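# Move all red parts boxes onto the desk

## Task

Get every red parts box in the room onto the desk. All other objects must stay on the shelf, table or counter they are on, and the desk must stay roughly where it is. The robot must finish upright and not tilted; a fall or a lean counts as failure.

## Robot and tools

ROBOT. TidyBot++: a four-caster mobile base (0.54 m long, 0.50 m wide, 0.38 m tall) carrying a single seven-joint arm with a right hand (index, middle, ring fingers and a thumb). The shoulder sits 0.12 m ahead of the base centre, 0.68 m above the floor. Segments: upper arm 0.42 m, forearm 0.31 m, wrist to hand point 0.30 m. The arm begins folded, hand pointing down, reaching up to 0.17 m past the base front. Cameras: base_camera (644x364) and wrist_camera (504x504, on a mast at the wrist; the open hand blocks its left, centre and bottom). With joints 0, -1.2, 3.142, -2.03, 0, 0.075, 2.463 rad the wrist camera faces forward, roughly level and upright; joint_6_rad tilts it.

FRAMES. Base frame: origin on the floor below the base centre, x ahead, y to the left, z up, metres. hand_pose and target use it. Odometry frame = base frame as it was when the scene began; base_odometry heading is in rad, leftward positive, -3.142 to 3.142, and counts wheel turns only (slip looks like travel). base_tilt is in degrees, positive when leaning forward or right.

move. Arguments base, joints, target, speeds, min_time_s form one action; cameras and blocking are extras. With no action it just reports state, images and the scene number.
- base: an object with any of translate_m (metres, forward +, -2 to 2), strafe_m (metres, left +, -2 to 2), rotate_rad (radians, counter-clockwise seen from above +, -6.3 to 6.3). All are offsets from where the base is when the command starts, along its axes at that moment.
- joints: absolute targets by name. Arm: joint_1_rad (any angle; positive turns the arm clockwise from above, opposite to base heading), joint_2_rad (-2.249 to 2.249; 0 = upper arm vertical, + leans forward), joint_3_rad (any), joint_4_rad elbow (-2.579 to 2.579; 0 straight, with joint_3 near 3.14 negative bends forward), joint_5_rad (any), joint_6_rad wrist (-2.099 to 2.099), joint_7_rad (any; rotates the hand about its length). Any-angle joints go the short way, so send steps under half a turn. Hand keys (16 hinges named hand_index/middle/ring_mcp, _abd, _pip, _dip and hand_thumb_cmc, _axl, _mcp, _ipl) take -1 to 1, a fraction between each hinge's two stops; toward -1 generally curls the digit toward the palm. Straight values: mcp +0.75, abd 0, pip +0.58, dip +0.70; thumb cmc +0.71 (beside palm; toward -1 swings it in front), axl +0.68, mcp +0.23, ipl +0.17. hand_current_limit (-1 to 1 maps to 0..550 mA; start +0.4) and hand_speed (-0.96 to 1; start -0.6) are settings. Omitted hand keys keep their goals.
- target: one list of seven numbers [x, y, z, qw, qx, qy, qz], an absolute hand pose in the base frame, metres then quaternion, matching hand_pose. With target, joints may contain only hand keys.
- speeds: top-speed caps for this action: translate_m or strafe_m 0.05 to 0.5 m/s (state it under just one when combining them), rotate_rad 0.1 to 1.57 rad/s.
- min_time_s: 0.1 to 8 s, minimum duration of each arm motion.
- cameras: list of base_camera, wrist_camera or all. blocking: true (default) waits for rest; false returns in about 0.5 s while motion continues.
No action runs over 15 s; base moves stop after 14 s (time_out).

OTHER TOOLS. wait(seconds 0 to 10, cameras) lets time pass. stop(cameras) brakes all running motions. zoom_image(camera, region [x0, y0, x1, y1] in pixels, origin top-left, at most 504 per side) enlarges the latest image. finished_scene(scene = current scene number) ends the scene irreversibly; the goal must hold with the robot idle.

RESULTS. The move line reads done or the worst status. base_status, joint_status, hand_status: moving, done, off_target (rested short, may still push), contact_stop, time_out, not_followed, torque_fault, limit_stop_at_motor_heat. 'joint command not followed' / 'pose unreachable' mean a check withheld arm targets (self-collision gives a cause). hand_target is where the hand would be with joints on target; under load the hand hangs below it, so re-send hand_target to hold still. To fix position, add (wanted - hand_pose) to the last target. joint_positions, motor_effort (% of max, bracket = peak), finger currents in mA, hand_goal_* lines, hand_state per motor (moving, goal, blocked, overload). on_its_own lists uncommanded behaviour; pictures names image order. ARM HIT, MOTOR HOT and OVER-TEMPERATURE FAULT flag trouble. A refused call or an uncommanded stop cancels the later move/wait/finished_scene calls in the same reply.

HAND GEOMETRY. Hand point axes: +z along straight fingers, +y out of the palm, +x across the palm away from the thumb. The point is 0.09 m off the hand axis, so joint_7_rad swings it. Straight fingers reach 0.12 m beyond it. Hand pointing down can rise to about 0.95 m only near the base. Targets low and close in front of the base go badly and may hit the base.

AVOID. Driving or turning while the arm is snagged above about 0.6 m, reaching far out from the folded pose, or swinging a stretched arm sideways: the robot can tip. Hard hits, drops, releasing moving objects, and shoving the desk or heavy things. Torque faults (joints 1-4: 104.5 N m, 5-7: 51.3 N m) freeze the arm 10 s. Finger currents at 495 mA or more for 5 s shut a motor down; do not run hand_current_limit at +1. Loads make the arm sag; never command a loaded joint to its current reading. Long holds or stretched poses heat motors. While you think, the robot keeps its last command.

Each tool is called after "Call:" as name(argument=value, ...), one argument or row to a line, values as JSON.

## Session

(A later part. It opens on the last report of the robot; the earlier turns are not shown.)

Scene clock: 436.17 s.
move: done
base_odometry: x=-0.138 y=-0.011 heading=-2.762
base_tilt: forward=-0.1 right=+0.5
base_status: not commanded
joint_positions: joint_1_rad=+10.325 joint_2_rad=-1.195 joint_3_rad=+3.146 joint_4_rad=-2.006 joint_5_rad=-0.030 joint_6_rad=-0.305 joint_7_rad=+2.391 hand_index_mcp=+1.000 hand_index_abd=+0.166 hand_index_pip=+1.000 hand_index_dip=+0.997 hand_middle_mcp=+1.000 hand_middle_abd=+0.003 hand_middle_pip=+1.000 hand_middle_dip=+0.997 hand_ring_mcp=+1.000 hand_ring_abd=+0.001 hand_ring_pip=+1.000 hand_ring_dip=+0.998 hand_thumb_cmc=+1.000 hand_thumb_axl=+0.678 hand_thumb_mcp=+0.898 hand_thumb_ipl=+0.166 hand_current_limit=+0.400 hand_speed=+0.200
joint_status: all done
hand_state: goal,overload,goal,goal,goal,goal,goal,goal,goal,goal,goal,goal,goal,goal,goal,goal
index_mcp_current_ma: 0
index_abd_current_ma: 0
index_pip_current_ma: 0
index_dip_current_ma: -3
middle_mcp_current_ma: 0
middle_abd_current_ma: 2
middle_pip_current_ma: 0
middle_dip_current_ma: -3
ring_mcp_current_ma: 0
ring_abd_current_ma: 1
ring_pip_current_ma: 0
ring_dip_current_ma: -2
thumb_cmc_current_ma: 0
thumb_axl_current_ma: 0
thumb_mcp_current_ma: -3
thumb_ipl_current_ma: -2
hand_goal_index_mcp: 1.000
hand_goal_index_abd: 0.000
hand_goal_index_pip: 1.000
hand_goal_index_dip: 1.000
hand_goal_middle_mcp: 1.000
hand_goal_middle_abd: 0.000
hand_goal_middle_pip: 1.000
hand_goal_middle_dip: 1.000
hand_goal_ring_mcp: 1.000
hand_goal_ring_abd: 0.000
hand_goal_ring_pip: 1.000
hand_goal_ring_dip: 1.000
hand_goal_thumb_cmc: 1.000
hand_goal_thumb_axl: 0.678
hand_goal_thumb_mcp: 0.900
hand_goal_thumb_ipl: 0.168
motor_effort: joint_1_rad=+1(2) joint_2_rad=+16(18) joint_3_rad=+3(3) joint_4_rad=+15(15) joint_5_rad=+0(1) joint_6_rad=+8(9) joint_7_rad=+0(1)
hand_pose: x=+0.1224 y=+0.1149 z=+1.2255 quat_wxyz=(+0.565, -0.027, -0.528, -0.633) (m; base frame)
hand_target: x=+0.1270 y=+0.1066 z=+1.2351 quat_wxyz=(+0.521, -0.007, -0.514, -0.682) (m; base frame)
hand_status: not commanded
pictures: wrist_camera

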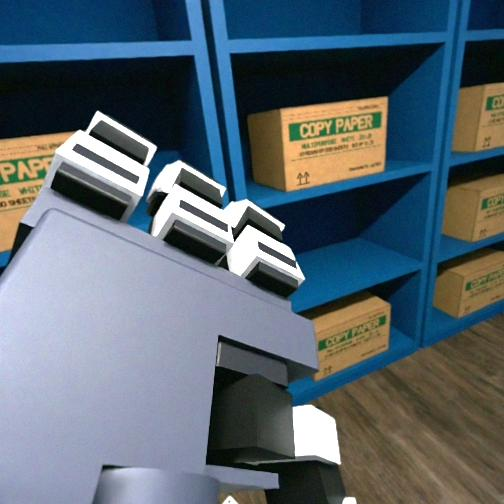

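Call:
move(
  base={"rotate_rad": 2.953},
  joints={"joint_1_rad": 12.5, "joint_6_rad": 0.0},
)

Call:
move(
  base={"strafe_m": 0.85},
  cameras=["all"],
)

Scene clock: 461.10 s.
move: done
base_odometry: x=-0.138 y=-0.011 heading=+0.190
base_tilt: forward=-0.1 right=+0.5
base_status: done
joint_positions: joint_1_rad=+12.472 joint_2_rad=-1.196 joint_3_rad=+3.146 joint_4_rad=-2.006 joint_5_rad=-0.030 joint_6_rad=-0.055 joint_7_rad=+2.391 hand_index_mcp=+1.000 hand_index_abd=+0.166 hand_index_pip=+1.000 hand_index_dip=+0.997 hand_middle_mcp=+1.000 hand_middle_abd=+0.003 hand_middle_pip=+1.000 hand_middle_dip=+0.997 hand_ring_mcp=+1.000 hand_ring_abd=+0.001 hand_ring_pip=+1.000 hand_ring_dip=+0.998 hand_thumb_cmc=+1.000 hand_thumb_axl=+0.678 hand_thumb_mcp=+0.898 hand_thumb_ipl=+0.166 hand_current_limit=+0.400 hand_speed=+0.200
joint_status: all done
hand_state: goal,overload,goal,goal,goal,goal,goal,goal,goal,goal,goal,goal,goal,goal,goal,goal
index_mcp_current_ma: 0
index_abd_current_ma: 0
index_pip_current_ma: 0
index_dip_current_ma: -3
middle_mcp_current_ma: 0
middle_abd_current_ma: 2
middle_pip_current_ma: 0
middle_dip_current_ma: -3
ring_mcp_current_ma: 0
ring_abd_current_ma: 1
ring_pip_current_ma: 0
ring_dip_current_ma: -2
thumb_cmc_current_ma: 0
thumb_axl_current_ma: 0
thumb_mcp_current_ma: -3
thumb_ipl_current_ma: -2
hand_goal_index_mcp: 1.000
hand_goal_index_abd: 0.000
hand_goal_index_pip: 1.000
hand_goal_index_dip: 1.000
hand_goal_middle_mcp: 1.000
hand_goal_middle_abd: 0.000
hand_goal_middle_pip: 1.000
hand_goal_middle_dip: 1.000
hand_goal_ring_mcp: 1.000
hand_goal_ring_abd: 0.000
hand_goal_ring_pip: 1.000
hand_goal_ring_dip: 1.000
hand_goal_thumb_cmc: 1.000
hand_goal_thumb_axl: 0.678
hand_goal_thumb_mcp: 0.900
hand_goal_thumb_ipl: 0.168
motor_effort: joint_1_rad=+1(2) joint_2_rad=+18(18) joint_3_rad=+2(3) joint_4_rad=+14(15) joint_5_rad=+1(1) joint_6_rad=+6(9) joint_7_rad=-1(1)
hand_pose: x=+0.1628 y=-0.0728 z=+1.2819 quat_wxyz=(-0.309, -0.379, -0.178, -0.854) (m; base frame)
hand_target: x=+0.1499 y=-0.0671 z=+1.2890 quat_wxyz=(-0.374, -0.356, -0.189, -0.835) (m; base frame)
hand_status: not commanded
pictures: none

Scene clock: 464.13 s.
move: done
base_odometry: x=-0.299 y=+0.824 heading=+0.191
base_tilt: forward=-0.1 right=+0.4
base_status: done
joint_positions: joint_1_rad=+12.481 joint_2_rad=-1.196 joint_3_rad=+3.146 joint_4_rad=-2.006 joint_5_rad=-0.030 joint_6_rad=-0.053 joint_7_rad=+2.391 hand_index_mcp=+1.000 hand_index_abd=+0.166 hand_index_pip=+1.000 hand_index_dip=+0.997 hand_middle_mcp=+1.000 hand_middle_abd=+0.003 hand_middle_pip=+1.000 hand_middle_dip=+0.997 hand_ring_mcp=+1.000 hand_ring_abd=+0.001 hand_ring_pip=+1.000 hand_ring_dip=+0.998 hand_thumb_cmc=+1.000 hand_thumb_axl=+0.678 hand_thumb_mcp=+0.898 hand_thumb_ipl=+0.166 hand_current_limit=+0.400 hand_speed=+0.200
joint_status: not commanded
hand_state: goal,overload,goal,goal,goal,goal,goal,goal,goal,goal,goal,goal,goal,goal,goal,goal
index_mcp_current_ma: 0
index_abd_current_ma: 0
index_pip_current_ma: 0
index_dip_current_ma: -3
middle_mcp_current_ma: 0
middle_abd_current_ma: 2
middle_pip_current_ma: 0
middle_dip_current_ma: -3
ring_mcp_current_ma: 0
ring_abd_current_ma: 1
ring_pip_current_ma: 0
ring_dip_current_ma: -2
thumb_cmc_current_ma: 0
thumb_axl_current_ma: 0
thumb_mcp_current_ma: -3
thumb_ipl_current_ma: -2
hand_goal_index_mcp: 1.000
hand_goal_index_abd: 0.000
hand_goal_index_pip: 1.000
hand_goal_index_dip: 1.000
hand_goal_middle_mcp: 1.000
hand_goal_middle_abd: 0.000
hand_goal_middle_pip: 1.000
hand_goal_middle_dip: 1.000
hand_goal_ring_mcp: 1.000
hand_goal_ring_abd: 0.000
hand_goal_ring_pip: 1.000
hand_goal_ring_dip: 1.000
hand_goal_thumb_cmc: 1.000
hand_goal_thumb_axl: 0.678
hand_goal_thumb_mcp: 0.900
hand_goal_thumb_ipl: 0.168
motor_effort: joint_1_rad=+1(2) joint_2_rad=+17(19) joint_3_rad=+2(4) joint_4_rad=+14(15) joint_5_rad=+0(1) joint_6_rad=+7(8) joint_7_rad=+0(1)
hand_pose: x=+0.1619 y=-0.0731 z=+1.2821 quat_wxyz=(-0.313, -0.380, -0.176, -0.853) (m; base frame)
hand_target: x=+0.1499 y=-0.0671 z=+1.2890 quat_wxyz=(-0.374, -0.356, -0.189, -0.835) (m; base frame)
hand_status: not commanded
pictures: base_camera, wrist_camera

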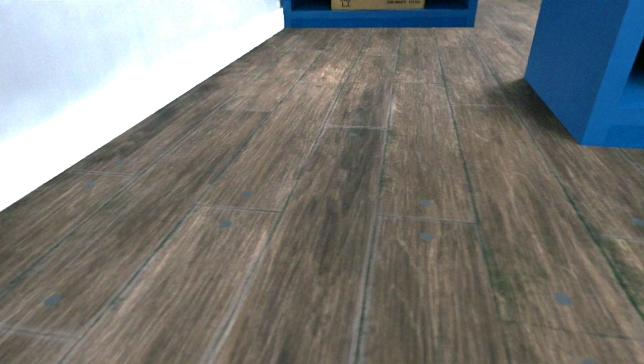

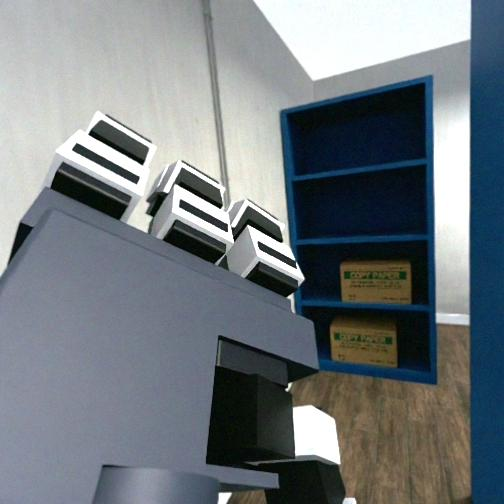

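Call:
move(
  base={"rotate_rad": -0.22},
)

Call:
move(
  base={"strafe_m": 0.18, "translate_m": 0.3},
  cameras=["all"],
)

Scene clock: 514.07 s.
move: done
base_odometry: x=-0.299 y=+0.825 heading=-0.029
base_tilt: forward=-0.1 right=+0.5
base_status: done
joint_positions: joint_1_rad=+12.482 joint_2_rad=-1.196 joint_3_rad=+3.146 joint_4_rad=-2.006 joint_5_rad=-0.030 joint_6_rad=-0.053 joint_7_rad=+2.391 hand_index_mcp=+1.000 hand_index_abd=+0.166 hand_index_pip=+1.000 hand_index_dip=+0.997 hand_middle_mcp=+1.000 hand_middle_abd=+0.003 hand_middle_pip=+1.000 hand_middle_dip=+0.997 hand_ring_mcp=+1.000 hand_ring_abd=+0.001 hand_ring_pip=+1.000 hand_ring_dip=+0.998 hand_thumb_cmc=+1.000 hand_thumb_axl=+0.678 hand_thumb_mcp=+0.898 hand_thumb_ipl=+0.166 hand_current_limit=+0.400 hand_speed=+0.200
joint_status: not commanded
hand_state: goal,overload,goal,goal,goal,goal,goal,goal,goal,goal,goal,goal,goal,goal,goal,goal
index_mcp_current_ma: 0
index_abd_current_ma: 0
index_pip_current_ma: 0
index_dip_current_ma: -3
middle_mcp_current_ma: 0
middle_abd_current_ma: 2
middle_pip_current_ma: 0
middle_dip_current_ma: -3
ring_mcp_current_ma: 0
ring_abd_current_ma: 1
ring_pip_current_ma: 0
ring_dip_current_ma: -2
thumb_cmc_current_ma: 0
thumb_axl_current_ma: 0
thumb_mcp_current_ma: -3
thumb_ipl_current_ma: -2
hand_goal_index_mcp: 1.000
hand_goal_index_abd: 0.000
hand_goal_index_pip: 1.000
hand_goal_index_dip: 1.000
hand_goal_middle_mcp: 1.000
hand_goal_middle_abd: 0.000
hand_goal_middle_pip: 1.000
hand_goal_middle_dip: 1.000
hand_goal_ring_mcp: 1.000
hand_goal_ring_abd: 0.000
hand_goal_ring_pip: 1.000
hand_goal_ring_dip: 1.000
hand_goal_thumb_cmc: 1.000
hand_goal_thumb_axl: 0.678
hand_goal_thumb_mcp: 0.900
hand_goal_thumb_ipl: 0.168
motor_effort: joint_1_rad=+1(1) joint_2_rad=+18(18) joint_3_rad=+2(3) joint_4_rad=+14(15) joint_5_rad=+0(1) joint_6_rad=+8(8) joint_7_rad=+0(1)
hand_pose: x=+0.1618 y=-0.0732 z=+1.2822 quat_wxyz=(-0.313, -0.380, -0.176, -0.852) (m; base frame)
hand_target: x=+0.1499 y=-0.0671 z=+1.2890 quat_wxyz=(-0.374, -0.356, -0.189, -0.835) (m; base frame)
hand_status: not commanded
pictures: none

Scene clock: 516.03 s.
move: done
base_odometry: x=+0.006 y=+0.996 heading=-0.029
base_tilt: forward=-0.1 right=+0.5
base_status: done
joint_positions: joint_1_rad=+12.482 joint_2_rad=-1.200 joint_3_rad=+3.146 joint_4_rad=-2.008 joint_5_rad=-0.030 joint_6_rad=-0.049 joint_7_rad=+2.391 hand_index_mcp=+1.000 hand_index_abd=+0.166 hand_index_pip=+1.000 hand_index_dip=+0.997 hand_middle_mcp=+1.000 hand_middle_abd=+0.003 hand_middle_pip=+1.000 hand_middle_dip=+0.997 hand_ring_mcp=+1.000 hand_ring_abd=+0.001 hand_ring_pip=+1.000 hand_ring_dip=+0.998 hand_thumb_cmc=+1.000 hand_thumb_axl=+0.678 hand_thumb_mcp=+0.898 hand_thumb_ipl=+0.166 hand_current_limit=+0.400 hand_speed=+0.200
joint_status: not commanded
hand_state: goal,overload,goal,goal,goal,goal,goal,goal,goal,goal,goal,goal,goal,goal,goal,goal
index_mcp_current_ma: 0
index_abd_current_ma: 0
index_pip_current_ma: 0
index_dip_current_ma: -3
middle_mcp_current_ma: 0
middle_abd_current_ma: 2
middle_pip_current_ma: 0
middle_dip_current_ma: -3
ring_mcp_current_ma: 0
ring_abd_current_ma: 1
ring_pip_current_ma: 0
ring_dip_current_ma: -2
thumb_cmc_current_ma: 0
thumb_axl_current_ma: 0
thumb_mcp_current_ma: -3
thumb_ipl_current_ma: -2
hand_goal_index_mcp: 1.000
hand_goal_index_abd: 0.000
hand_goal_index_pip: 1.000
hand_goal_index_dip: 1.000
hand_goal_middle_mcp: 1.000
hand_goal_middle_abd: 0.000
hand_goal_middle_pip: 1.000
hand_goal_middle_dip: 1.000
hand_goal_ring_mcp: 1.000
hand_goal_ring_abd: 0.000
hand_goal_ring_pip: 1.000
hand_goal_ring_dip: 1.000
hand_goal_thumb_cmc: 1.000
hand_goal_thumb_axl: 0.678
hand_goal_thumb_mcp: 0.900
hand_goal_thumb_ipl: 0.168
motor_effort: joint_1_rad=+1(2) joint_2_rad=+17(20) joint_3_rad=+2(4) joint_4_rad=+14(16) joint_5_rad=+1(1) joint_6_rad=+7(8) joint_7_rad=+0(1)
hand_pose: x=+0.1590 y=-0.0735 z=+1.2822 quat_wxyz=(-0.314, -0.377, -0.175, -0.854) (m; base frame)
hand_target: x=+0.1499 y=-0.0671 z=+1.2890 quat_wxyz=(-0.374, -0.356, -0.189, -0.835) (m; base frame)
hand_status: not commanded
pictures: base_camera, wrist_camera

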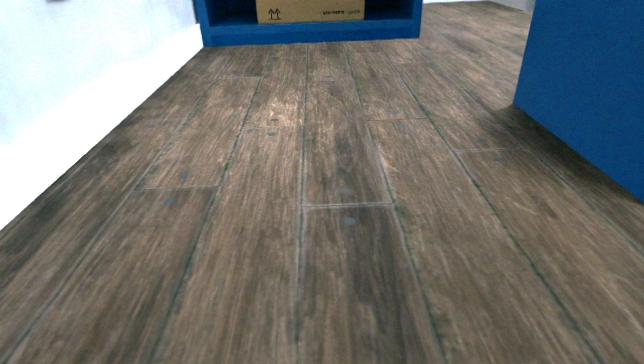

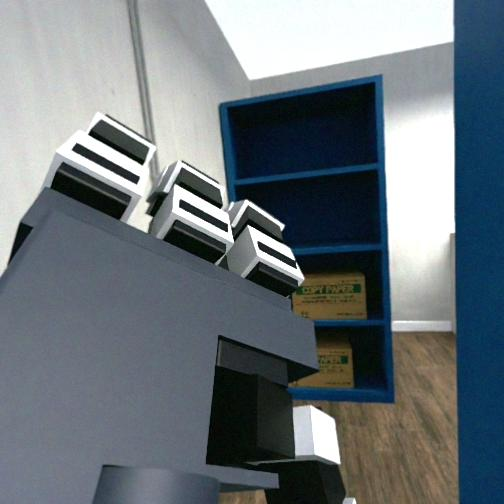

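Call:
move(
  base={"strafe_m": 0.03, "translate_m": 1.53},
  joints={"joint_6_rad": -0.35},
  cameras=["all"],
)

Call:
move(
  joints={"joint_1_rad": 13.7},
  cameras=["wrist_camera"],
)

Scene clock: 532.00 s.
move: done
base_odometry: x=+1.537 y=+0.981 heading=-0.029
base_tilt: forward=+0.0 right=+0.5
base_status: done
joint_positions: joint_1_rad=+12.482 joint_2_rad=-1.207 joint_3_rad=+3.146 joint_4_rad=-2.016 joint_5_rad=-0.030 joint_6_rad=-0.328 joint_7_rad=+2.391 hand_index_mcp=+1.000 hand_index_abd=+0.168 hand_index_pip=+1.000 hand_index_dip=+0.997 hand_middle_mcp=+1.000 hand_middle_abd=+0.003 hand_middle_pip=+1.000 hand_middle_dip=+0.997 hand_ring_mcp=+1.000 hand_ring_abd=+0.001 hand_ring_pip=+1.000 hand_ring_dip=+0.998 hand_thumb_cmc=+1.000 hand_thumb_axl=+0.678 hand_thumb_mcp=+0.898 hand_thumb_ipl=+0.166 hand_current_limit=+0.400 hand_speed=+0.200
joint_status: all done
hand_state: goal,overload,goal,goal,goal,goal,goal,goal,goal,goal,goal,goal,goal,goal,goal,goal
index_mcp_current_ma: 0
index_abd_current_ma: 0
index_pip_current_ma: 0
index_dip_current_ma: -3
middle_mcp_current_ma: 0
middle_abd_current_ma: 2
middle_pip_current_ma: 0
middle_dip_current_ma: -3
ring_mcp_current_ma: 0
ring_abd_current_ma: 1
ring_pip_current_ma: 0
ring_dip_current_ma: -2
thumb_cmc_current_ma: 0
thumb_axl_current_ma: 0
thumb_mcp_current_ma: -3
thumb_ipl_current_ma: -2
hand_goal_index_mcp: 1.000
hand_goal_index_abd: 0.000
hand_goal_index_pip: 1.000
hand_goal_index_dip: 1.000
hand_goal_middle_mcp: 1.000
hand_goal_middle_abd: 0.000
hand_goal_middle_pip: 1.000
hand_goal_middle_dip: 1.000
hand_goal_ring_mcp: 1.000
hand_goal_ring_abd: 0.000
hand_goal_ring_pip: 1.000
hand_goal_ring_dip: 1.000
hand_goal_thumb_cmc: 1.000
hand_goal_thumb_axl: 0.678
hand_goal_thumb_mcp: 0.900
hand_goal_thumb_ipl: 0.168
motor_effort: joint_1_rad=+0(1) joint_2_rad=+16(21) joint_3_rad=+2(3) joint_4_rad=+15(17) joint_5_rad=+0(1) joint_6_rad=+8(9) joint_7_rad=+0(1)
hand_pose: x=+0.2144 y=-0.0660 z=+1.2157 quat_wxyz=(-0.289, -0.487, -0.230, -0.792) (m; base frame)
hand_target: x=+0.2214 y=-0.0645 z=+1.2101 quat_wxyz=(-0.341, -0.493, -0.258, -0.758) (m; base frame)
hand_status: not commanded
pictures: base_camera, wrist_camera

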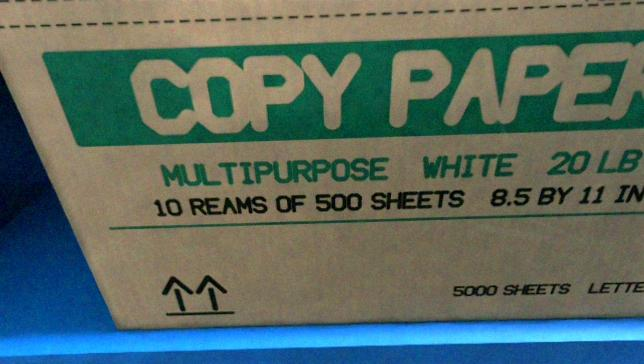

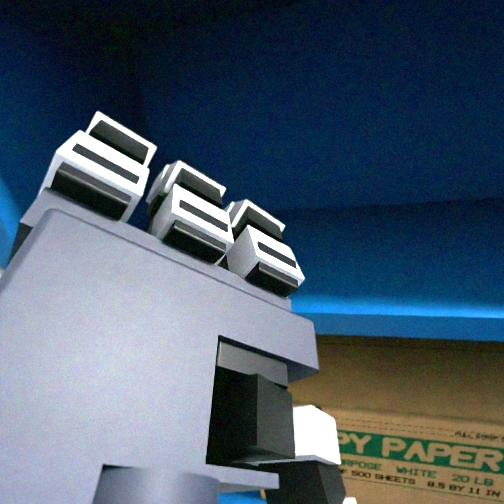

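Scene clock: 534.47 s.
move: done
base_odometry: x=+1.537 y=+0.981 heading=-0.029
base_tilt: forward=+0.0 right=+0.5
base_status: not commanded
joint_positions: joint_1_rad=+13.675 joint_2_rad=-1.207 joint_3_rad=+3.146 joint_4_rad=-2.016 joint_5_rad=-0.030 joint_6_rad=-0.328 joint_7_rad=+2.391 hand_index_mcp=+1.000 hand_index_abd=+0.168 hand_index_pip=+1.000 hand_index_dip=+0.997 hand_middle_mcp=+1.000 hand_middle_abd=+0.003 hand_middle_pip=+1.000 hand_middle_dip=+0.997 hand_ring_mcp=+1.000 hand_ring_abd=+0.001 hand_ring_pip=+1.000 hand_ring_dip=+0.998 hand_thumb_cmc=+1.000 hand_thumb_axl=+0.678 hand_thumb_mcp=+0.898 hand_thumb_ipl=+0.166 hand_current_limit=+0.400 hand_speed=+0.200
joint_status: all done
hand_state: goal,overload,goal,goal,goal,goal,goal,goal,goal,goal,goal,goal,goal,goal,goal,goal
index_mcp_current_ma: 0
index_abd_current_ma: 0
index_pip_current_ma: 0
index_dip_current_ma: -3
middle_mcp_current_ma: 0
middle_abd_current_ma: 2
middle_pip_current_ma: 0
middle_dip_current_ma: -3
ring_mcp_current_ma: 0
ring_abd_current_ma: 1
ring_pip_current_ma: 0
ring_dip_current_ma: -2
thumb_cmc_current_ma: 0
thumb_axl_current_ma: 0
thumb_mcp_current_ma: -3
thumb_ipl_current_ma: -2
hand_goal_index_mcp: 1.000
hand_goal_index_abd: 0.000
hand_goal_index_pip: 1.000
hand_goal_index_dip: 1.000
hand_goal_middle_mcp: 1.000
hand_goal_middle_abd: 0.000
hand_goal_middle_pip: 1.000
hand_goal_middle_dip: 1.000
hand_goal_ring_mcp: 1.000
hand_goal_ring_abd: 0.000
hand_goal_ring_pip: 1.000
hand_goal_ring_dip: 1.000
hand_goal_thumb_cmc: 1.000
hand_goal_thumb_axl: 0.678
hand_goal_thumb_mcp: 0.900
hand_goal_thumb_ipl: 0.168
motor_effort: joint_1_rad=+0(2) joint_2_rad=+17(18) joint_3_rad=+2(3) joint_4_rad=+15(15) joint_5_rad=+0(1) joint_6_rad=+8(9) joint_7_rad=+0(0)
hand_pose: x=+0.0929 y=-0.1130 z=+1.2157 quat_wxyz=(-0.684, -0.532, +0.083, -0.493) (m; base frame)
hand_target: x=+0.0960 y=-0.1188 z=+1.2101 quat_wxyz=(-0.709, -0.552, +0.066, -0.433) (m; base frame)
hand_status: not commanded
pictures: wrist_camera

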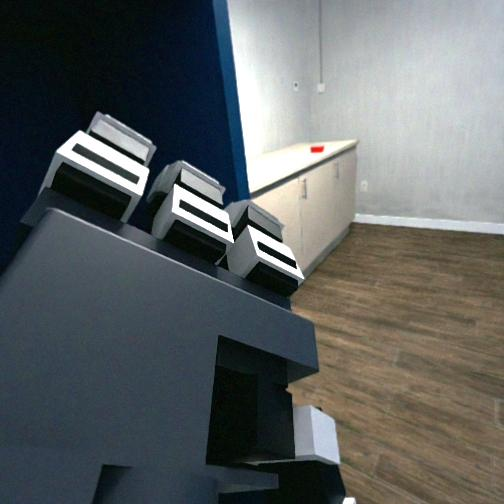

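Call:
move(
  base={"strafe_m": -2.0, "translate_m": 0.04, "rotate_rad": 0.025},
  joints={"joint_1_rad": 12.566, "joint_6_rad": -0.5},
  cameras=["all"],
)

Scene clock: 557.27 s.
move: done
base_odometry: x=+1.519 y=-1.019 heading=-0.004
base_tilt: forward=-0.1 right=+0.4
base_status: done
joint_positions: joint_1_rad=+12.586 joint_2_rad=-1.208 joint_3_rad=+3.146 joint_4_rad=-2.016 joint_5_rad=-0.030 joint_6_rad=-0.444 joint_7_rad=+2.391 hand_index_mcp=+1.000 hand_index_abd=+0.168 hand_index_pip=+1.000 hand_index_dip=+0.997 hand_middle_mcp=+1.000 hand_middle_abd=+0.003 hand_middle_pip=+1.000 hand_middle_dip=+0.997 hand_ring_mcp=+1.000 hand_ring_abd=+0.001 hand_ring_pip=+1.000 hand_ring_dip=+0.998 hand_thumb_cmc=+1.000 hand_thumb_axl=+0.678 hand_thumb_mcp=+0.898 hand_thumb_ipl=+0.166 hand_current_limit=+0.400 hand_speed=+0.200
joint_status: all done
hand_state: goal,overload,goal,goal,goal,goal,goal,goal,goal,goal,goal,goal,goal,goal,goal,goal
index_mcp_current_ma: 0
index_abd_current_ma: 0
index_pip_current_ma: 0
index_dip_current_ma: -3
middle_mcp_current_ma: 0
middle_abd_current_ma: 2
middle_pip_current_ma: 0
middle_dip_current_ma: -3
ring_mcp_current_ma: 0
ring_abd_current_ma: 1
ring_pip_current_ma: 0
ring_dip_current_ma: -2
thumb_cmc_current_ma: 0
thumb_axl_current_ma: 0
thumb_mcp_current_ma: -3
thumb_ipl_current_ma: -2
hand_goal_index_mcp: 1.000
hand_goal_index_abd: 0.000
hand_goal_index_pip: 1.000
hand_goal_index_dip: 1.000
hand_goal_middle_mcp: 1.000
hand_goal_middle_abd: 0.000
hand_goal_middle_pip: 1.000
hand_goal_middle_dip: 1.000
hand_goal_ring_mcp: 1.000
hand_goal_ring_abd: 0.000
hand_goal_ring_pip: 1.000
hand_goal_ring_dip: 1.000
hand_goal_thumb_cmc: 1.000
hand_goal_thumb_axl: 0.678
hand_goal_thumb_mcp: 0.900
hand_goal_thumb_ipl: 0.168
motor_effort: joint_1_rad=+0(2) joint_2_rad=+17(19) joint_3_rad=+2(3) joint_4_rad=+15(16) joint_5_rad=+0(1) joint_6_rad=+9(9) joint_7_rad=+0(1)
hand_pose: x=+0.2246 y=-0.0747 z=+1.1854 quat_wxyz=(-0.316, -0.541, -0.224, -0.746) (m; base frame)
hand_target: x=+0.2383 y=-0.0720 z=+1.1696 quat_wxyz=(-0.347, -0.556, -0.267, -0.706) (m; base frame)
hand_status: not commanded
pictures: base_camera, wrist_camera

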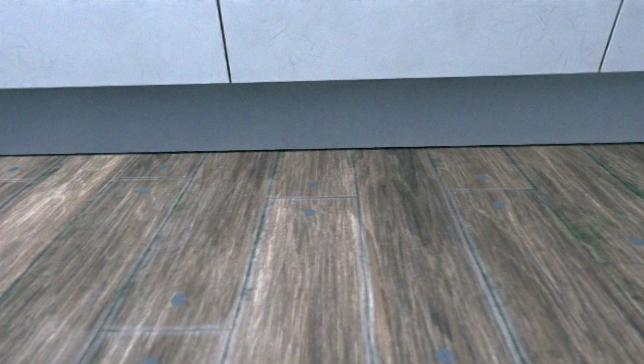

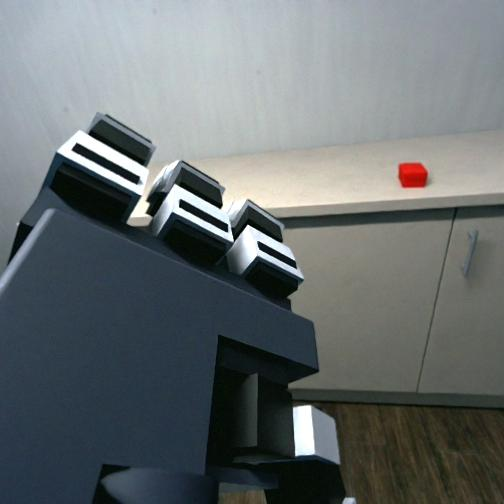

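Call:
zoom_image(
  camera="wrist_camera",
  region=[360, 130, 480, 220],
)

Scaled by 4.200 from the camera's 504x504 image, which has a finer 720x720 frame.

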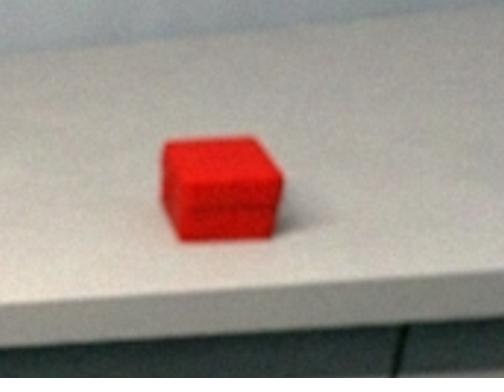

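Call:
move(
  base={"rotate_rad": -0.22},
  joints={"joint_1_rad": 12.25, "joint_6_rad": -0.6},
)

Call:
move(
  base={"translate_m": 0.28, "strafe_m": -0.16},
  speeds={"translate_m": 0.25},
  cameras=["all"],
)

Call:
zoom_image(
  camera="wrist_camera",
  region=[250, 100, 450, 300],
)

Scene clock: 592.73 s.
move: done
base_odometry: x=+1.519 y=-1.020 heading=-0.223
base_tilt: forward=-0.1 right=+0.5
base_status: done
joint_positions: joint_1_rad=+12.274 joint_2_rad=-1.208 joint_3_rad=+3.146 joint_4_rad=-2.016 joint_5_rad=-0.030 joint_6_rad=-0.542 joint_7_rad=+2.391 hand_index_mcp=+1.000 hand_index_abd=+0.168 hand_index_pip=+1.000 hand_index_dip=+0.997 hand_middle_mcp=+1.000 hand_middle_abd=+0.003 hand_middle_pip=+1.000 hand_middle_dip=+0.997 hand_ring_mcp=+1.000 hand_ring_abd=+0.001 hand_ring_pip=+1.000 hand_ring_dip=+0.998 hand_thumb_cmc=+1.000 hand_thumb_axl=+0.678 hand_thumb_mcp=+0.898 hand_thumb_ipl=+0.166 hand_current_limit=+0.400 hand_speed=+0.200
joint_status: all done
hand_state: goal,overload,goal,goal,goal,goal,goal,goal,goal,goal,goal,goal,goal,goal,goal,goal
index_mcp_current_ma: 0
index_abd_current_ma: 0
index_pip_current_ma: 0
index_dip_current_ma: -3
middle_mcp_current_ma: 0
middle_abd_current_ma: 2
middle_pip_current_ma: 0
middle_dip_current_ma: -3
ring_mcp_current_ma: 0
ring_abd_current_ma: 1
ring_pip_current_ma: 0
ring_dip_current_ma: -2
thumb_cmc_current_ma: 0
thumb_axl_current_ma: 0
thumb_mcp_current_ma: -3
thumb_ipl_current_ma: -2
hand_goal_index_mcp: 1.000
hand_goal_index_abd: 0.000
hand_goal_index_pip: 1.000
hand_goal_index_dip: 1.000
hand_goal_middle_mcp: 1.000
hand_goal_middle_abd: 0.000
hand_goal_middle_pip: 1.000
hand_goal_middle_dip: 1.000
hand_goal_ring_mcp: 1.000
hand_goal_ring_abd: 0.000
hand_goal_ring_pip: 1.000
hand_goal_ring_dip: 1.000
hand_goal_thumb_cmc: 1.000
hand_goal_thumb_axl: 0.678
hand_goal_thumb_mcp: 0.900
hand_goal_thumb_ipl: 0.168
motor_effort: joint_1_rad=+1(1) joint_2_rad=+16(18) joint_3_rad=+2(3) joint_4_rad=+16(16) joint_5_rad=+0(1) joint_6_rad=+9(9) joint_7_rad=+0(1)
hand_pose: x=+0.2540 y=-0.0343 z=+1.1580 quat_wxyz=(-0.189, -0.533, -0.327, -0.757) (m; base frame)
hand_target: x=+0.2652 y=-0.0285 z=+1.1410 quat_wxyz=(-0.223, -0.540, -0.372, -0.722) (m; base frame)
hand_status: not commanded
pictures: none

Scene clock: 594.80 s.
move: done
base_odometry: x=+1.756 y=-1.238 heading=-0.224
base_tilt: forward=-0.1 right=+0.4
base_status: done
joint_positions: joint_1_rad=+12.269 joint_2_rad=-1.208 joint_3_rad=+3.145 joint_4_rad=-2.016 joint_5_rad=-0.030 joint_6_rad=-0.545 joint_7_rad=+2.391 hand_index_mcp=+1.000 hand_index_abd=+0.168 hand_index_pip=+1.000 hand_index_dip=+0.997 hand_middle_mcp=+1.000 hand_middle_abd=+0.003 hand_middle_pip=+1.000 hand_middle_dip=+0.997 hand_ring_mcp=+1.000 hand_ring_abd=+0.001 hand_ring_pip=+1.000 hand_ring_dip=+0.998 hand_thumb_cmc=+1.000 hand_thumb_axl=+0.678 hand_thumb_mcp=+0.898 hand_thumb_ipl=+0.166 hand_current_limit=+0.400 hand_speed=+0.200
joint_status: not commanded
hand_state: goal,overload,goal,goal,goal,goal,goal,goal,goal,goal,goal,goal,goal,goal,goal,goal
index_mcp_current_ma: 0
index_abd_current_ma: 0
index_pip_current_ma: 0
index_dip_current_ma: -3
middle_mcp_current_ma: 0
middle_abd_current_ma: 2
middle_pip_current_ma: 0
middle_dip_current_ma: -3
ring_mcp_current_ma: 0
ring_abd_current_ma: 1
ring_pip_current_ma: 0
ring_dip_current_ma: -2
thumb_cmc_current_ma: 0
thumb_axl_current_ma: 0
thumb_mcp_current_ma: -3
thumb_ipl_current_ma: -2
hand_goal_index_mcp: 1.000
hand_goal_index_abd: 0.000
hand_goal_index_pip: 1.000
hand_goal_index_dip: 1.000
hand_goal_middle_mcp: 1.000
hand_goal_middle_abd: 0.000
hand_goal_middle_pip: 1.000
hand_goal_middle_dip: 1.000
hand_goal_ring_mcp: 1.000
hand_goal_ring_abd: 0.000
hand_goal_ring_pip: 1.000
hand_goal_ring_dip: 1.000
hand_goal_thumb_cmc: 1.000
hand_goal_thumb_axl: 0.678
hand_goal_thumb_mcp: 0.900
hand_goal_thumb_ipl: 0.168
motor_effort: joint_1_rad=+1(2) joint_2_rad=+16(19) joint_3_rad=+2(5) joint_4_rad=+15(16) joint_5_rad=+0(2) joint_6_rad=+9(10) joint_7_rad=+0(1)
hand_pose: x=+0.2543 y=-0.0332 z=+1.1574 quat_wxyz=(-0.186, -0.533, -0.329, -0.757) (m; base frame)
hand_target: x=+0.2652 y=-0.0285 z=+1.1410 quat_wxyz=(-0.223, -0.540, -0.372, -0.722) (m; base frame)
hand_status: not commanded
pictures: base_camera, wrist_camera

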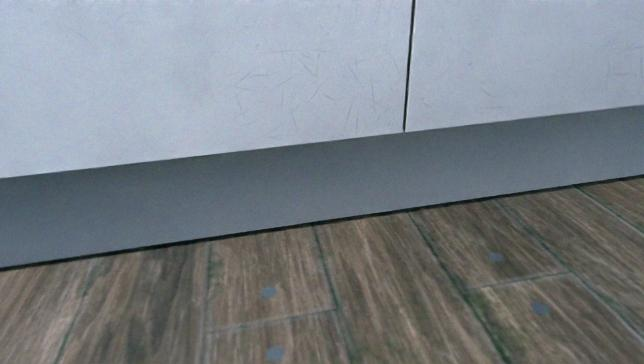

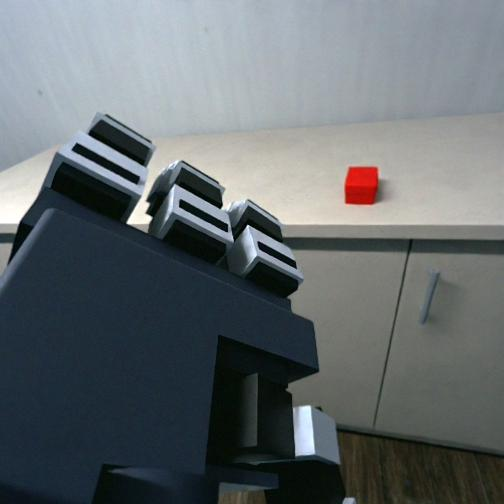

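Scaled by 2.520 from the camera's 504x504 image, which has a finer 720x720 frame.

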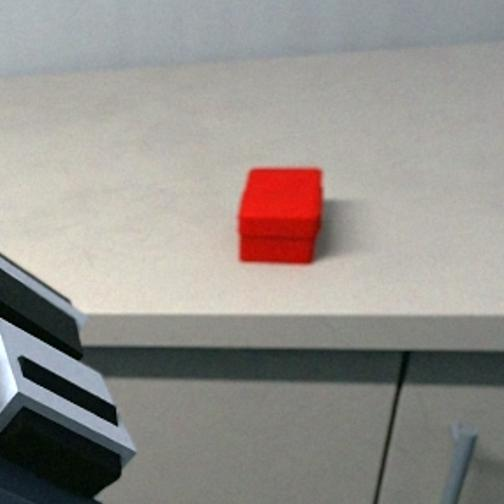

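Call:
move(
  joints={"joint_1_rad": 12.605, "joint_7_rad": 1.25, "joint_2_rad": -0.9, "joint_6_rad": -0.6, "hand_index_mcp": 0.845, "hand_index_pip": -0.384, "hand_index_dip": 0.7, "hand_middle_mcp": 0.845, "hand_middle_pip": -0.384, "hand_middle_dip": 0.7, "hand_ring_mcp": 0.845, "hand_ring_pip": -0.384, "hand_ring_dip": 0.7, "hand_thumb_cmc": -0.89, "hand_thumb_axl": 0.678, "hand_thumb_mcp": 0.4, "hand_thumb_ipl": -0.316},
)

Call:
move(
  joints={"joint_7_rad": -0.066, "joint_2_rad": -0.6, "joint_4_rad": -1.4, "joint_6_rad": -1.0},
)

Call:
move(
  joints={"joint_1_rad": 12.59, "joint_2_rad": 0.053, "joint_4_rad": -1.16, "joint_6_rad": -0.72},
  cameras=["wrist_camera"],
)

Scene clock: 613.33 s.
move: done
base_odometry: x=+1.756 y=-1.238 heading=-0.224
base_tilt: forward=+0.0 right=+0.5
base_status: not commanded
joint_positions: joint_1_rad=+12.580 joint_2_rad=-0.915 joint_3_rad=+3.145 joint_4_rad=-2.016 joint_5_rad=-0.030 joint_6_rad=-0.546 joint_7_rad=+1.323 hand_index_mcp=+0.846 hand_index_abd=+0.169 hand_index_pip=-0.381 hand_index_dip=+0.703 hand_middle_mcp=+0.846 hand_middle_abd=+0.003 hand_middle_pip=-0.382 hand_middle_dip=+0.703 hand_ring_mcp=+0.846 hand_ring_abd=+0.001 hand_ring_pip=-0.381 hand_ring_dip=+0.702 hand_thumb_cmc=-0.874 hand_thumb_axl=+0.677 hand_thumb_mcp=+0.402 hand_thumb_ipl=-0.314 hand_current_limit=+0.400 hand_speed=+0.200
joint_status: all done
hand_state: goal,overload,goal,goal,goal,goal,goal,goal,goal,goal,goal,goal,goal,goal,goal,goal
index_mcp_current_ma: 0
index_abd_current_ma: 0
index_pip_current_ma: 3
index_dip_current_ma: 3
middle_mcp_current_ma: 0
middle_abd_current_ma: 2
middle_pip_current_ma: 2
middle_dip_current_ma: 3
ring_mcp_current_ma: 0
ring_abd_current_ma: 1
ring_pip_current_ma: 2
ring_dip_current_ma: 2
thumb_cmc_current_ma: 28
thumb_axl_current_ma: -1
thumb_mcp_current_ma: 2
thumb_ipl_current_ma: 2
hand_goal_index_mcp: 0.846
hand_goal_index_abd: 0.000
hand_goal_index_pip: -0.384
hand_goal_index_dip: 0.700
hand_goal_middle_mcp: 0.846
hand_goal_middle_abd: 0.000
hand_goal_middle_pip: -0.384
hand_goal_middle_dip: 0.700
hand_goal_ring_mcp: 0.846
hand_goal_ring_abd: 0.000
hand_goal_ring_pip: -0.384
hand_goal_ring_dip: 0.700
hand_goal_thumb_cmc: -0.890
hand_goal_thumb_axl: 0.678
hand_goal_thumb_mcp: 0.400
hand_goal_thumb_ipl: -0.316
motor_effort: joint_1_rad=+1(1) joint_2_rad=+10(19) joint_3_rad=+2(3) joint_4_rad=+18(18) joint_5_rad=+0(1) joint_6_rad=+8(10) joint_7_rad=+1(2)
hand_pose: x=+0.3630 y=-0.0744 z=+1.0130 quat_wxyz=(+0.094, -0.726, +0.101, -0.673) (m; base frame)
hand_target: x=+0.3599 y=-0.0859 z=+0.9833 quat_wxyz=(+0.082, -0.749, +0.134, -0.644) (m; base frame)
hand_status: not commanded
pictures: none

Scene clock: 615.70 s.
move: done
base_odometry: x=+1.756 y=-1.238 heading=-0.224
base_tilt: forward=-0.1 right=+0.4
base_status: not commanded
joint_positions: joint_1_rad=+12.580 joint_2_rad=-0.617 joint_3_rad=+3.145 joint_4_rad=-1.444 joint_5_rad=-0.030 joint_6_rad=-0.943 joint_7_rad=+0.007 hand_index_mcp=+0.840 hand_index_abd=+0.169 hand_index_pip=-0.383 hand_index_dip=+0.703 hand_middle_mcp=+0.839 hand_middle_abd=+0.003 hand_middle_pip=-0.383 hand_middle_dip=+0.703 hand_ring_mcp=+0.840 hand_ring_abd=+0.001 hand_ring_pip=-0.382 hand_ring_dip=+0.702 hand_thumb_cmc=-0.881 hand_thumb_axl=+0.677 hand_thumb_mcp=+0.401 hand_thumb_ipl=-0.314 hand_current_limit=+0.400 hand_speed=+0.200
joint_status: all done
hand_state: goal,overload,goal,goal,goal,goal,goal,goal,goal,goal,goal,goal,goal,goal,goal,goal
index_mcp_current_ma: -8
index_abd_current_ma: 0
index_pip_current_ma: 1
index_dip_current_ma: 3
middle_mcp_current_ma: -10
middle_abd_current_ma: 2
middle_pip_current_ma: 1
middle_dip_current_ma: 3
ring_mcp_current_ma: -9
ring_abd_current_ma: 1
ring_pip_current_ma: 1
ring_dip_current_ma: 2
thumb_cmc_current_ma: 14
thumb_axl_current_ma: -1
thumb_mcp_current_ma: 1
thumb_ipl_current_ma: 2
hand_goal_index_mcp: 0.846
hand_goal_index_abd: 0.000
hand_goal_index_pip: -0.384
hand_goal_index_dip: 0.700
hand_goal_middle_mcp: 0.846
hand_goal_middle_abd: 0.000
hand_goal_middle_pip: -0.384
hand_goal_middle_dip: 0.700
hand_goal_ring_mcp: 0.846
hand_goal_ring_abd: 0.000
hand_goal_ring_pip: -0.384
hand_goal_ring_dip: 0.700
hand_goal_thumb_cmc: -0.890
hand_goal_thumb_axl: 0.678
hand_goal_thumb_mcp: 0.400
hand_goal_thumb_ipl: -0.316
motor_effort: joint_1_rad=+1(1) joint_2_rad=+5(11) joint_3_rad=+2(3) joint_4_rad=+16(20) joint_5_rad=+0(1) joint_6_rad=+9(11) joint_7_rad=+0(1)
hand_pose: x=+0.3855 y=+0.0271 z=+1.0956 quat_wxyz=(+0.454, -0.545, +0.549, -0.442) (m; base frame)
hand_target: x=+0.3826 y=+0.0133 z=+1.0981 quat_wxyz=(+0.439, -0.523, +0.583, -0.441) (m; base frame)
hand_status: not commanded
pictures: none

Scene clock: 617.80 s.
move: done
base_odometry: x=+1.756 y=-1.238 heading=-0.224
base_tilt: forward=+0.0 right=+0.4
base_status: not commanded
joint_positions: joint_1_rad=+12.580 joint_2_rad=+0.055 joint_3_rad=+3.145 joint_4_rad=-1.208 joint_5_rad=-0.030 joint_6_rad=-0.775 joint_7_rad=+0.005 hand_index_mcp=+0.840 hand_index_abd=+0.169 hand_index_pip=-0.383 hand_index_dip=+0.703 hand_middle_mcp=+0.839 hand_middle_abd=+0.003 hand_middle_pip=-0.383 hand_middle_dip=+0.703 hand_ring_mcp=+0.840 hand_ring_abd=+0.001 hand_ring_pip=-0.382 hand_ring_dip=+0.702 hand_thumb_cmc=-0.882 hand_thumb_axl=+0.677 hand_thumb_mcp=+0.400 hand_thumb_ipl=-0.314 hand_current_limit=+0.400 hand_speed=+0.200
joint_status: all done
hand_state: goal,overload,goal,goal,goal,goal,goal,goal,goal,goal,goal,goal,goal,goal,goal,goal
index_mcp_current_ma: -8
index_abd_current_ma: 0
index_pip_current_ma: 1
index_dip_current_ma: 3
middle_mcp_current_ma: -10
middle_abd_current_ma: 2
middle_pip_current_ma: 1
middle_dip_current_ma: 3
ring_mcp_current_ma: -9
ring_abd_current_ma: 1
ring_pip_current_ma: 1
ring_dip_current_ma: 2
thumb_cmc_current_ma: 13
thumb_axl_current_ma: -1
thumb_mcp_current_ma: 0
thumb_ipl_current_ma: 2
hand_goal_index_mcp: 0.846
hand_goal_index_abd: 0.000
hand_goal_index_pip: -0.384
hand_goal_index_dip: 0.700
hand_goal_middle_mcp: 0.846
hand_goal_middle_abd: 0.000
hand_goal_middle_pip: -0.384
hand_goal_middle_dip: 0.700
hand_goal_ring_mcp: 0.846
hand_goal_ring_abd: 0.000
hand_goal_ring_pip: -0.384
hand_goal_ring_dip: 0.700
hand_goal_thumb_cmc: -0.890
hand_goal_thumb_axl: 0.678
hand_goal_thumb_mcp: 0.400
hand_goal_thumb_ipl: -0.316
motor_effort: joint_1_rad=+1(2) joint_2_rad=-20(21) joint_3_rad=+2(2) joint_4_rad=+18(19) joint_5_rad=+0(1) joint_6_rad=+8(10) joint_7_rad=+0(1)
hand_pose: x=+0.6728 y=+0.0225 z=+0.9861 quat_wxyz=(+0.377, -0.596, +0.608, -0.364) (m; base frame)
hand_target: x=+0.6887 y=+0.0107 z=+1.0269 quat_wxyz=(+0.403, -0.557, +0.606, -0.400) (m; base frame)
hand_status: not commanded
pictures: wrist_camera

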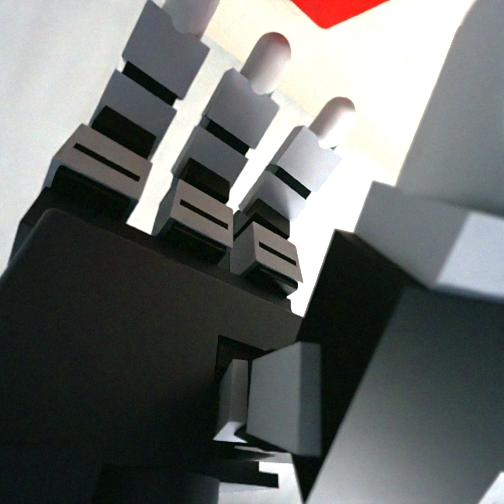

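Call:
move(
  base={"translate_m": 0.015},
  speeds={"translate_m": 0.1},
  joints={"joint_2_rad": 0.046, "joint_4_rad": -1.30, "joint_6_rad": -0.65},
  cameras=["wrist_camera"],
)

Scene clock: 643.60 s.
move: done
base_odometry: x=+1.771 y=-1.241 heading=-0.225
base_tilt: forward=-0.1 right=+0.4
base_status: done
joint_positions: joint_1_rad=+12.580 joint_2_rad=+0.058 joint_3_rad=+3.145 joint_4_rad=-1.273 joint_5_rad=-0.030 joint_6_rad=-0.705 joint_7_rad=+0.005 hand_index_mcp=+0.840 hand_index_abd=+0.169 hand_index_pip=-0.383 hand_index_dip=+0.703 hand_middle_mcp=+0.839 hand_middle_abd=+0.003 hand_middle_pip=-0.383 hand_middle_dip=+0.703 hand_ring_mcp=+0.840 hand_ring_abd=+0.001 hand_ring_pip=-0.382 hand_ring_dip=+0.702 hand_thumb_cmc=-0.882 hand_thumb_axl=+0.677 hand_thumb_mcp=+0.400 hand_thumb_ipl=-0.314 hand_current_limit=+0.400 hand_speed=+0.200
joint_status: all done
hand_state: goal,overload,goal,goal,goal,goal,goal,goal,goal,goal,goal,goal,goal,goal,goal,goal
index_mcp_current_ma: -8
index_abd_current_ma: 0
index_pip_current_ma: 1
index_dip_current_ma: 3
middle_mcp_current_ma: -10
middle_abd_current_ma: 2
middle_pip_current_ma: 1
middle_dip_current_ma: 3
ring_mcp_current_ma: -9
ring_abd_current_ma: 1
ring_pip_current_ma: 1
ring_dip_current_ma: 2
thumb_cmc_current_ma: 11
thumb_axl_current_ma: -1
thumb_mcp_current_ma: 0
thumb_ipl_current_ma: 2
hand_goal_index_mcp: 0.846
hand_goal_index_abd: 0.000
hand_goal_index_pip: -0.384
hand_goal_index_dip: 0.700
hand_goal_middle_mcp: 0.846
hand_goal_middle_abd: 0.000
hand_goal_middle_pip: -0.384
hand_goal_middle_dip: 0.700
hand_goal_ring_mcp: 0.846
hand_goal_ring_abd: 0.000
hand_goal_ring_pip: -0.384
hand_goal_ring_dip: 0.700
hand_goal_thumb_cmc: -0.890
hand_goal_thumb_axl: 0.678
hand_goal_thumb_mcp: 0.400
hand_goal_thumb_ipl: -0.316
motor_effort: joint_1_rad=+1(1) joint_2_rad=-20(23) joint_3_rad=+1(3) joint_4_rad=+19(20) joint_5_rad=+0(1) joint_6_rad=+8(9) joint_7_rad=+0(1)
hand_pose: x=+0.6803 y=+0.0220 z=+0.9657 quat_wxyz=(+0.377, -0.595, +0.609, -0.365) (m; base frame)
hand_target: x=+0.6856 y=+0.0110 z=+0.9714 quat_wxyz=(+0.385, -0.569, +0.618, -0.382) (m; base frame)
hand_status: not commanded
pictures: wrist_camera

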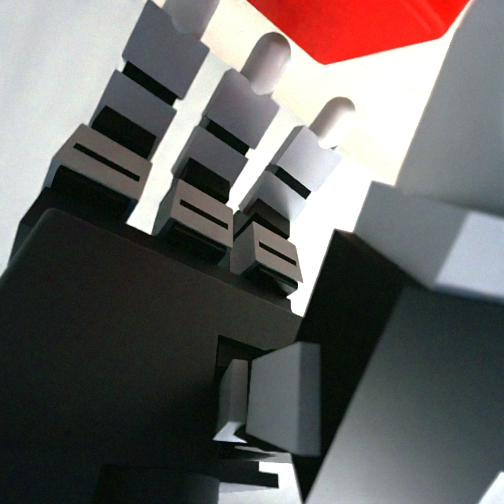

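Call:
move(
  joints={"joint_2_rad": 0.046, "joint_4_rad": -1.365, "joint_6_rad": -0.59},
)

Call:
move(
  joints={"joint_2_rad": 0.046, "joint_4_rad": -1.40, "joint_6_rad": -0.56},
  cameras=["wrist_camera"],
)

Scene clock: 652.53 s.
move: done
base_odometry: x=+1.771 y=-1.241 heading=-0.225
base_tilt: forward=-0.1 right=+0.4
base_status: not commanded
joint_positions: joint_1_rad=+12.580 joint_2_rad=+0.058 joint_3_rad=+3.145 joint_4_rad=-1.335 joint_5_rad=-0.030 joint_6_rad=-0.643 joint_7_rad=+0.005 hand_index_mcp=+0.840 hand_index_abd=+0.169 hand_index_pip=-0.383 hand_index_dip=+0.703 hand_middle_mcp=+0.839 hand_middle_abd=+0.003 hand_middle_pip=-0.383 hand_middle_dip=+0.703 hand_ring_mcp=+0.840 hand_ring_abd=+0.001 hand_ring_pip=-0.382 hand_ring_dip=+0.702 hand_thumb_cmc=-0.882 hand_thumb_axl=+0.677 hand_thumb_mcp=+0.400 hand_thumb_ipl=-0.314 hand_current_limit=+0.400 hand_speed=+0.200
joint_status: all done
hand_state: goal,overload,goal,goal,goal,goal,goal,goal,goal,goal,goal,goal,goal,goal,goal,goal
index_mcp_current_ma: -8
index_abd_current_ma: 0
index_pip_current_ma: 1
index_dip_current_ma: 3
middle_mcp_current_ma: -10
middle_abd_current_ma: 2
middle_pip_current_ma: 1
middle_dip_current_ma: 3
ring_mcp_current_ma: -9
ring_abd_current_ma: 1
ring_pip_current_ma: 1
ring_dip_current_ma: 2
thumb_cmc_current_ma: 11
thumb_axl_current_ma: -1
thumb_mcp_current_ma: 0
thumb_ipl_current_ma: 2
hand_goal_index_mcp: 0.846
hand_goal_index_abd: 0.000
hand_goal_index_pip: -0.384
hand_goal_index_dip: 0.700
hand_goal_middle_mcp: 0.846
hand_goal_middle_abd: 0.000
hand_goal_middle_pip: -0.384
hand_goal_middle_dip: 0.700
hand_goal_ring_mcp: 0.846
hand_goal_ring_abd: 0.000
hand_goal_ring_pip: -0.384
hand_goal_ring_dip: 0.700
hand_goal_thumb_cmc: -0.890
hand_goal_thumb_axl: 0.678
hand_goal_thumb_mcp: 0.400
hand_goal_thumb_ipl: -0.316
motor_effort: joint_1_rad=+1(1) joint_2_rad=-19(22) joint_3_rad=+2(2) joint_4_rad=+18(20) joint_5_rad=+0(1) joint_6_rad=+8(9) joint_7_rad=+0(1)
hand_pose: x=+0.6844 y=+0.0216 z=+0.9466 quat_wxyz=(+0.377, -0.594, +0.609, -0.365) (m; base frame)
hand_target: x=+0.6885 y=+0.0112 z=+0.9502 quat_wxyz=(+0.383, -0.571, +0.619, -0.380) (m; base frame)
hand_status: not commanded
pictures: none

Scene clock: 653.23 s.
move: done
base_odometry: x=+1.771 y=-1.241 heading=-0.225
base_tilt: forward=-0.1 right=+0.4
base_status: not commanded
joint_positions: joint_1_rad=+12.580 joint_2_rad=+0.058 joint_3_rad=+3.145 joint_4_rad=-1.369 joint_5_rad=-0.030 joint_6_rad=-0.611 joint_7_rad=+0.005 hand_index_mcp=+0.840 hand_index_abd=+0.169 hand_index_pip=-0.383 hand_index_dip=+0.703 hand_middle_mcp=+0.839 hand_middle_abd=+0.003 hand_middle_pip=-0.383 hand_middle_dip=+0.703 hand_ring_mcp=+0.840 hand_ring_abd=+0.001 hand_ring_pip=-0.382 hand_ring_dip=+0.702 hand_thumb_cmc=-0.882 hand_thumb_axl=+0.677 hand_thumb_mcp=+0.400 hand_thumb_ipl=-0.314 hand_current_limit=+0.400 hand_speed=+0.200
joint_status: all done
hand_state: goal,overload,goal,goal,goal,goal,goal,goal,goal,goal,goal,goal,goal,goal,goal,goal
index_mcp_current_ma: -8
index_abd_current_ma: 0
index_pip_current_ma: 1
index_dip_current_ma: 3
middle_mcp_current_ma: -10
middle_abd_current_ma: 2
middle_pip_current_ma: 1
middle_dip_current_ma: 3
ring_mcp_current_ma: -9
ring_abd_current_ma: 1
ring_pip_current_ma: 1
ring_dip_current_ma: 2
thumb_cmc_current_ma: 11
thumb_axl_current_ma: -1
thumb_mcp_current_ma: 0
thumb_ipl_current_ma: 2
hand_goal_index_mcp: 0.846
hand_goal_index_abd: 0.000
hand_goal_index_pip: -0.384
hand_goal_index_dip: 0.700
hand_goal_middle_mcp: 0.846
hand_goal_middle_abd: 0.000
hand_goal_middle_pip: -0.384
hand_goal_middle_dip: 0.700
hand_goal_ring_mcp: 0.846
hand_goal_ring_abd: 0.000
hand_goal_ring_pip: -0.384
hand_goal_ring_dip: 0.700
hand_goal_thumb_cmc: -0.890
hand_goal_thumb_axl: 0.678
hand_goal_thumb_mcp: 0.400
hand_goal_thumb_ipl: -0.316
motor_effort: joint_1_rad=+1(1) joint_2_rad=-20(21) joint_3_rad=+1(2) joint_4_rad=+19(20) joint_5_rad=+0(1) joint_6_rad=+9(9) joint_7_rad=+0(1)
hand_pose: x=+0.6857 y=+0.0214 z=+0.9354 quat_wxyz=(+0.376, -0.594, +0.610, -0.365) (m; base frame)
hand_target: x=+0.6890 y=+0.0113 z=+0.9381 quat_wxyz=(+0.382, -0.572, +0.619, -0.379) (m; base frame)
hand_status: not commanded
pictures: wrist_camera

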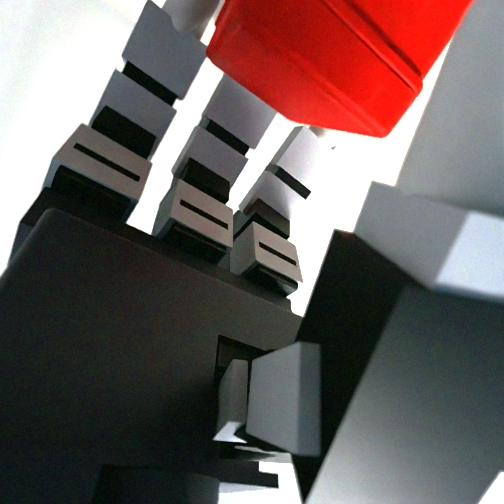

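Call:
move(
  joints={"hand_speed": -0.7, "hand_current_limit": 0.6, "hand_thumb_mcp": 0.12, "hand_thumb_ipl": -0.10, "hand_middle_mcp": 0.72, "hand_ring_mcp": 0.72, "hand_middle_pip": -0.66, "hand_ring_pip": -0.66},
)

Call:
move(
  joints={"hand_thumb_mcp": -0.15, "hand_thumb_ipl": -0.12, "hand_middle_mcp": 0.62, "hand_ring_mcp": 0.62, "hand_middle_pip": -0.85, "hand_ring_pip": -0.85, "hand_middle_dip": 0.65, "hand_ring_dip": 0.65},
  cameras=["wrist_camera"],
)

Scene clock: 660.20 s.
move: off_target
base_odometry: x=+1.771 y=-1.241 heading=-0.225
base_tilt: forward=+0.0 right=+0.4
base_status: not commanded
joint_positions: joint_1_rad=+12.580 joint_2_rad=+0.058 joint_3_rad=+3.145 joint_4_rad=-1.369 joint_5_rad=-0.030 joint_6_rad=-0.609 joint_7_rad=+0.005 hand_index_mcp=+0.840 hand_index_abd=+0.169 hand_index_pip=-0.383 hand_index_dip=+0.703 hand_middle_mcp=+0.730 hand_middle_abd=+0.003 hand_middle_pip=-0.647 hand_middle_dip=+0.706 hand_ring_mcp=+0.716 hand_ring_abd=+0.001 hand_ring_pip=-0.656 hand_ring_dip=+0.703 hand_thumb_cmc=-0.886 hand_thumb_axl=+0.677 hand_thumb_mcp=+0.155 hand_thumb_ipl=-0.095 hand_current_limit=+0.600 hand_speed=-0.700
joint_status: hand_thumb_mcp off_target (ended at +0.155, target +0.120); the others done
hand_state: goal,overload,goal,goal,goal,goal,goal,goal,goal,goal,goal,goal,goal,goal,blocked,goal
index_mcp_current_ma: -8
index_abd_current_ma: 0
index_pip_current_ma: 1
index_dip_current_ma: 3
middle_mcp_current_ma: 16
middle_abd_current_ma: 2
middle_pip_current_ma: 21
middle_dip_current_ma: 8
ring_mcp_current_ma: -5
ring_abd_current_ma: 1
ring_pip_current_ma: 5
ring_dip_current_ma: 2
thumb_cmc_current_ma: 5
thumb_axl_current_ma: -1
thumb_mcp_current_ma: 115
thumb_ipl_current_ma: 10
hand_goal_index_mcp: 0.846
hand_goal_index_abd: 0.000
hand_goal_index_pip: -0.384
hand_goal_index_dip: 0.700
hand_goal_middle_mcp: 0.720
hand_goal_middle_abd: 0.000
hand_goal_middle_pip: -0.660
hand_goal_middle_dip: 0.700
hand_goal_ring_mcp: 0.720
hand_goal_ring_abd: 0.000
hand_goal_ring_pip: -0.660
hand_goal_ring_dip: 0.700
hand_goal_thumb_cmc: -0.890
hand_goal_thumb_axl: 0.678
hand_goal_thumb_mcp: 0.120
hand_goal_thumb_ipl: -0.100
motor_effort: joint_1_rad=+1(1) joint_2_rad=-18(20) joint_3_rad=+1(2) joint_4_rad=+18(19) joint_5_rad=+0(1) joint_6_rad=+8(9) joint_7_rad=+1(1)
hand_pose: x=+0.6861 y=+0.0214 z=+0.9359 quat_wxyz=(+0.377, -0.594, +0.610, -0.365) (m; base frame)
hand_target: x=+0.6890 y=+0.0113 z=+0.9381 quat_wxyz=(+0.382, -0.572, +0.619, -0.379) (m; base frame)
hand_status: not commanded
pictures: none

Scene clock: 660.80 s.
move: off_target
base_odometry: x=+1.771 y=-1.241 heading=-0.225
base_tilt: forward=-0.1 right=+0.5
base_status: not commanded
joint_positions: joint_1_rad=+12.580 joint_2_rad=+0.058 joint_3_rad=+3.145 joint_4_rad=-1.369 joint_5_rad=-0.030 joint_6_rad=-0.607 joint_7_rad=+0.005 hand_index_mcp=+0.840 hand_index_abd=+0.169 hand_index_pip=-0.383 hand_index_dip=+0.703 hand_middle_mcp=+0.728 hand_middle_abd=+0.003 hand_middle_pip=-0.673 hand_middle_dip=+0.700 hand_ring_mcp=+0.659 hand_ring_abd=-0.003 hand_ring_pip=-0.816 hand_ring_dip=+0.656 hand_thumb_cmc=-0.880 hand_thumb_axl=+0.678 hand_thumb_mcp=+0.149 hand_thumb_ipl=-0.085 hand_current_limit=+0.600 hand_speed=-0.700
joint_status: hand_middle_mcp off_target (ended at +0.728, target +0.620); hand_middle_pip off_target (ended at -0.673, target -0.850); hand_middle_dip off_target (ended at +0.700, target +0.650); hand_ring_mcp off_target (ended at +0.659, target +0.620); hand_ring_pip off_target (ended at -0.816, target -0.850); hand_thumb_mcp off_target (ended at +0.149, target -0.150); hand_thumb_ipl off_target (ended at -0.085, target -0.120); the others done
hand_state: goal,overload,goal,goal,blocked,goal,blocked,blocked,blocked,goal,blocked,goal,goal,goal,blocked,blocked
index_mcp_current_ma: -8
index_abd_current_ma: 0
index_pip_current_ma: 1
index_dip_current_ma: 3
middle_mcp_current_ma: 399
middle_abd_current_ma: 2
middle_pip_current_ma: 440
middle_dip_current_ma: 131
ring_mcp_current_ma: 103
ring_abd_current_ma: -3
ring_pip_current_ma: 79
ring_dip_current_ma: 8
thumb_cmc_current_ma: 16
thumb_axl_current_ma: 0
thumb_mcp_current_ma: 440
thumb_ipl_current_ma: 122
hand_goal_index_mcp: 0.846
hand_goal_index_abd: 0.000
hand_goal_index_pip: -0.384
hand_goal_index_dip: 0.700
hand_goal_middle_mcp: 0.620
hand_goal_middle_abd: 0.000
hand_goal_middle_pip: -0.850
hand_goal_middle_dip: 0.650
hand_goal_ring_mcp: 0.620
hand_goal_ring_abd: 0.000
hand_goal_ring_pip: -0.850
hand_goal_ring_dip: 0.650
hand_goal_thumb_cmc: -0.890
hand_goal_thumb_axl: 0.678
hand_goal_thumb_mcp: -0.150
hand_goal_thumb_ipl: -0.120
motor_effort: joint_1_rad=+1(1) joint_2_rad=-18(19) joint_3_rad=+1(2) joint_4_rad=+18(18) joint_5_rad=+0(1) joint_6_rad=+8(8) joint_7_rad=+0(1)
hand_pose: x=+0.6866 y=+0.0214 z=+0.9364 quat_wxyz=(+0.377, -0.594, +0.609, -0.366) (m; base frame)
hand_target: x=+0.6890 y=+0.0113 z=+0.9381 quat_wxyz=(+0.382, -0.572, +0.619, -0.379) (m; base frame)
hand_status: not commanded
pictures: wrist_camera

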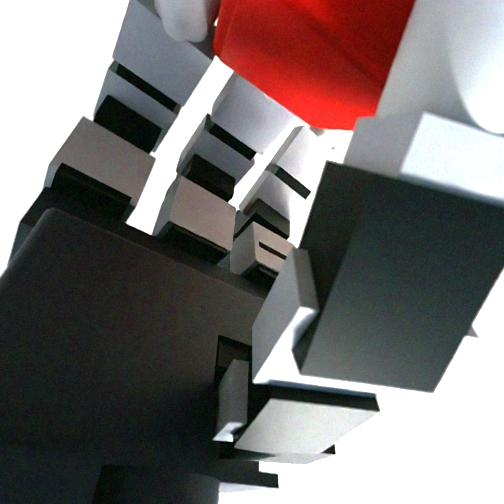

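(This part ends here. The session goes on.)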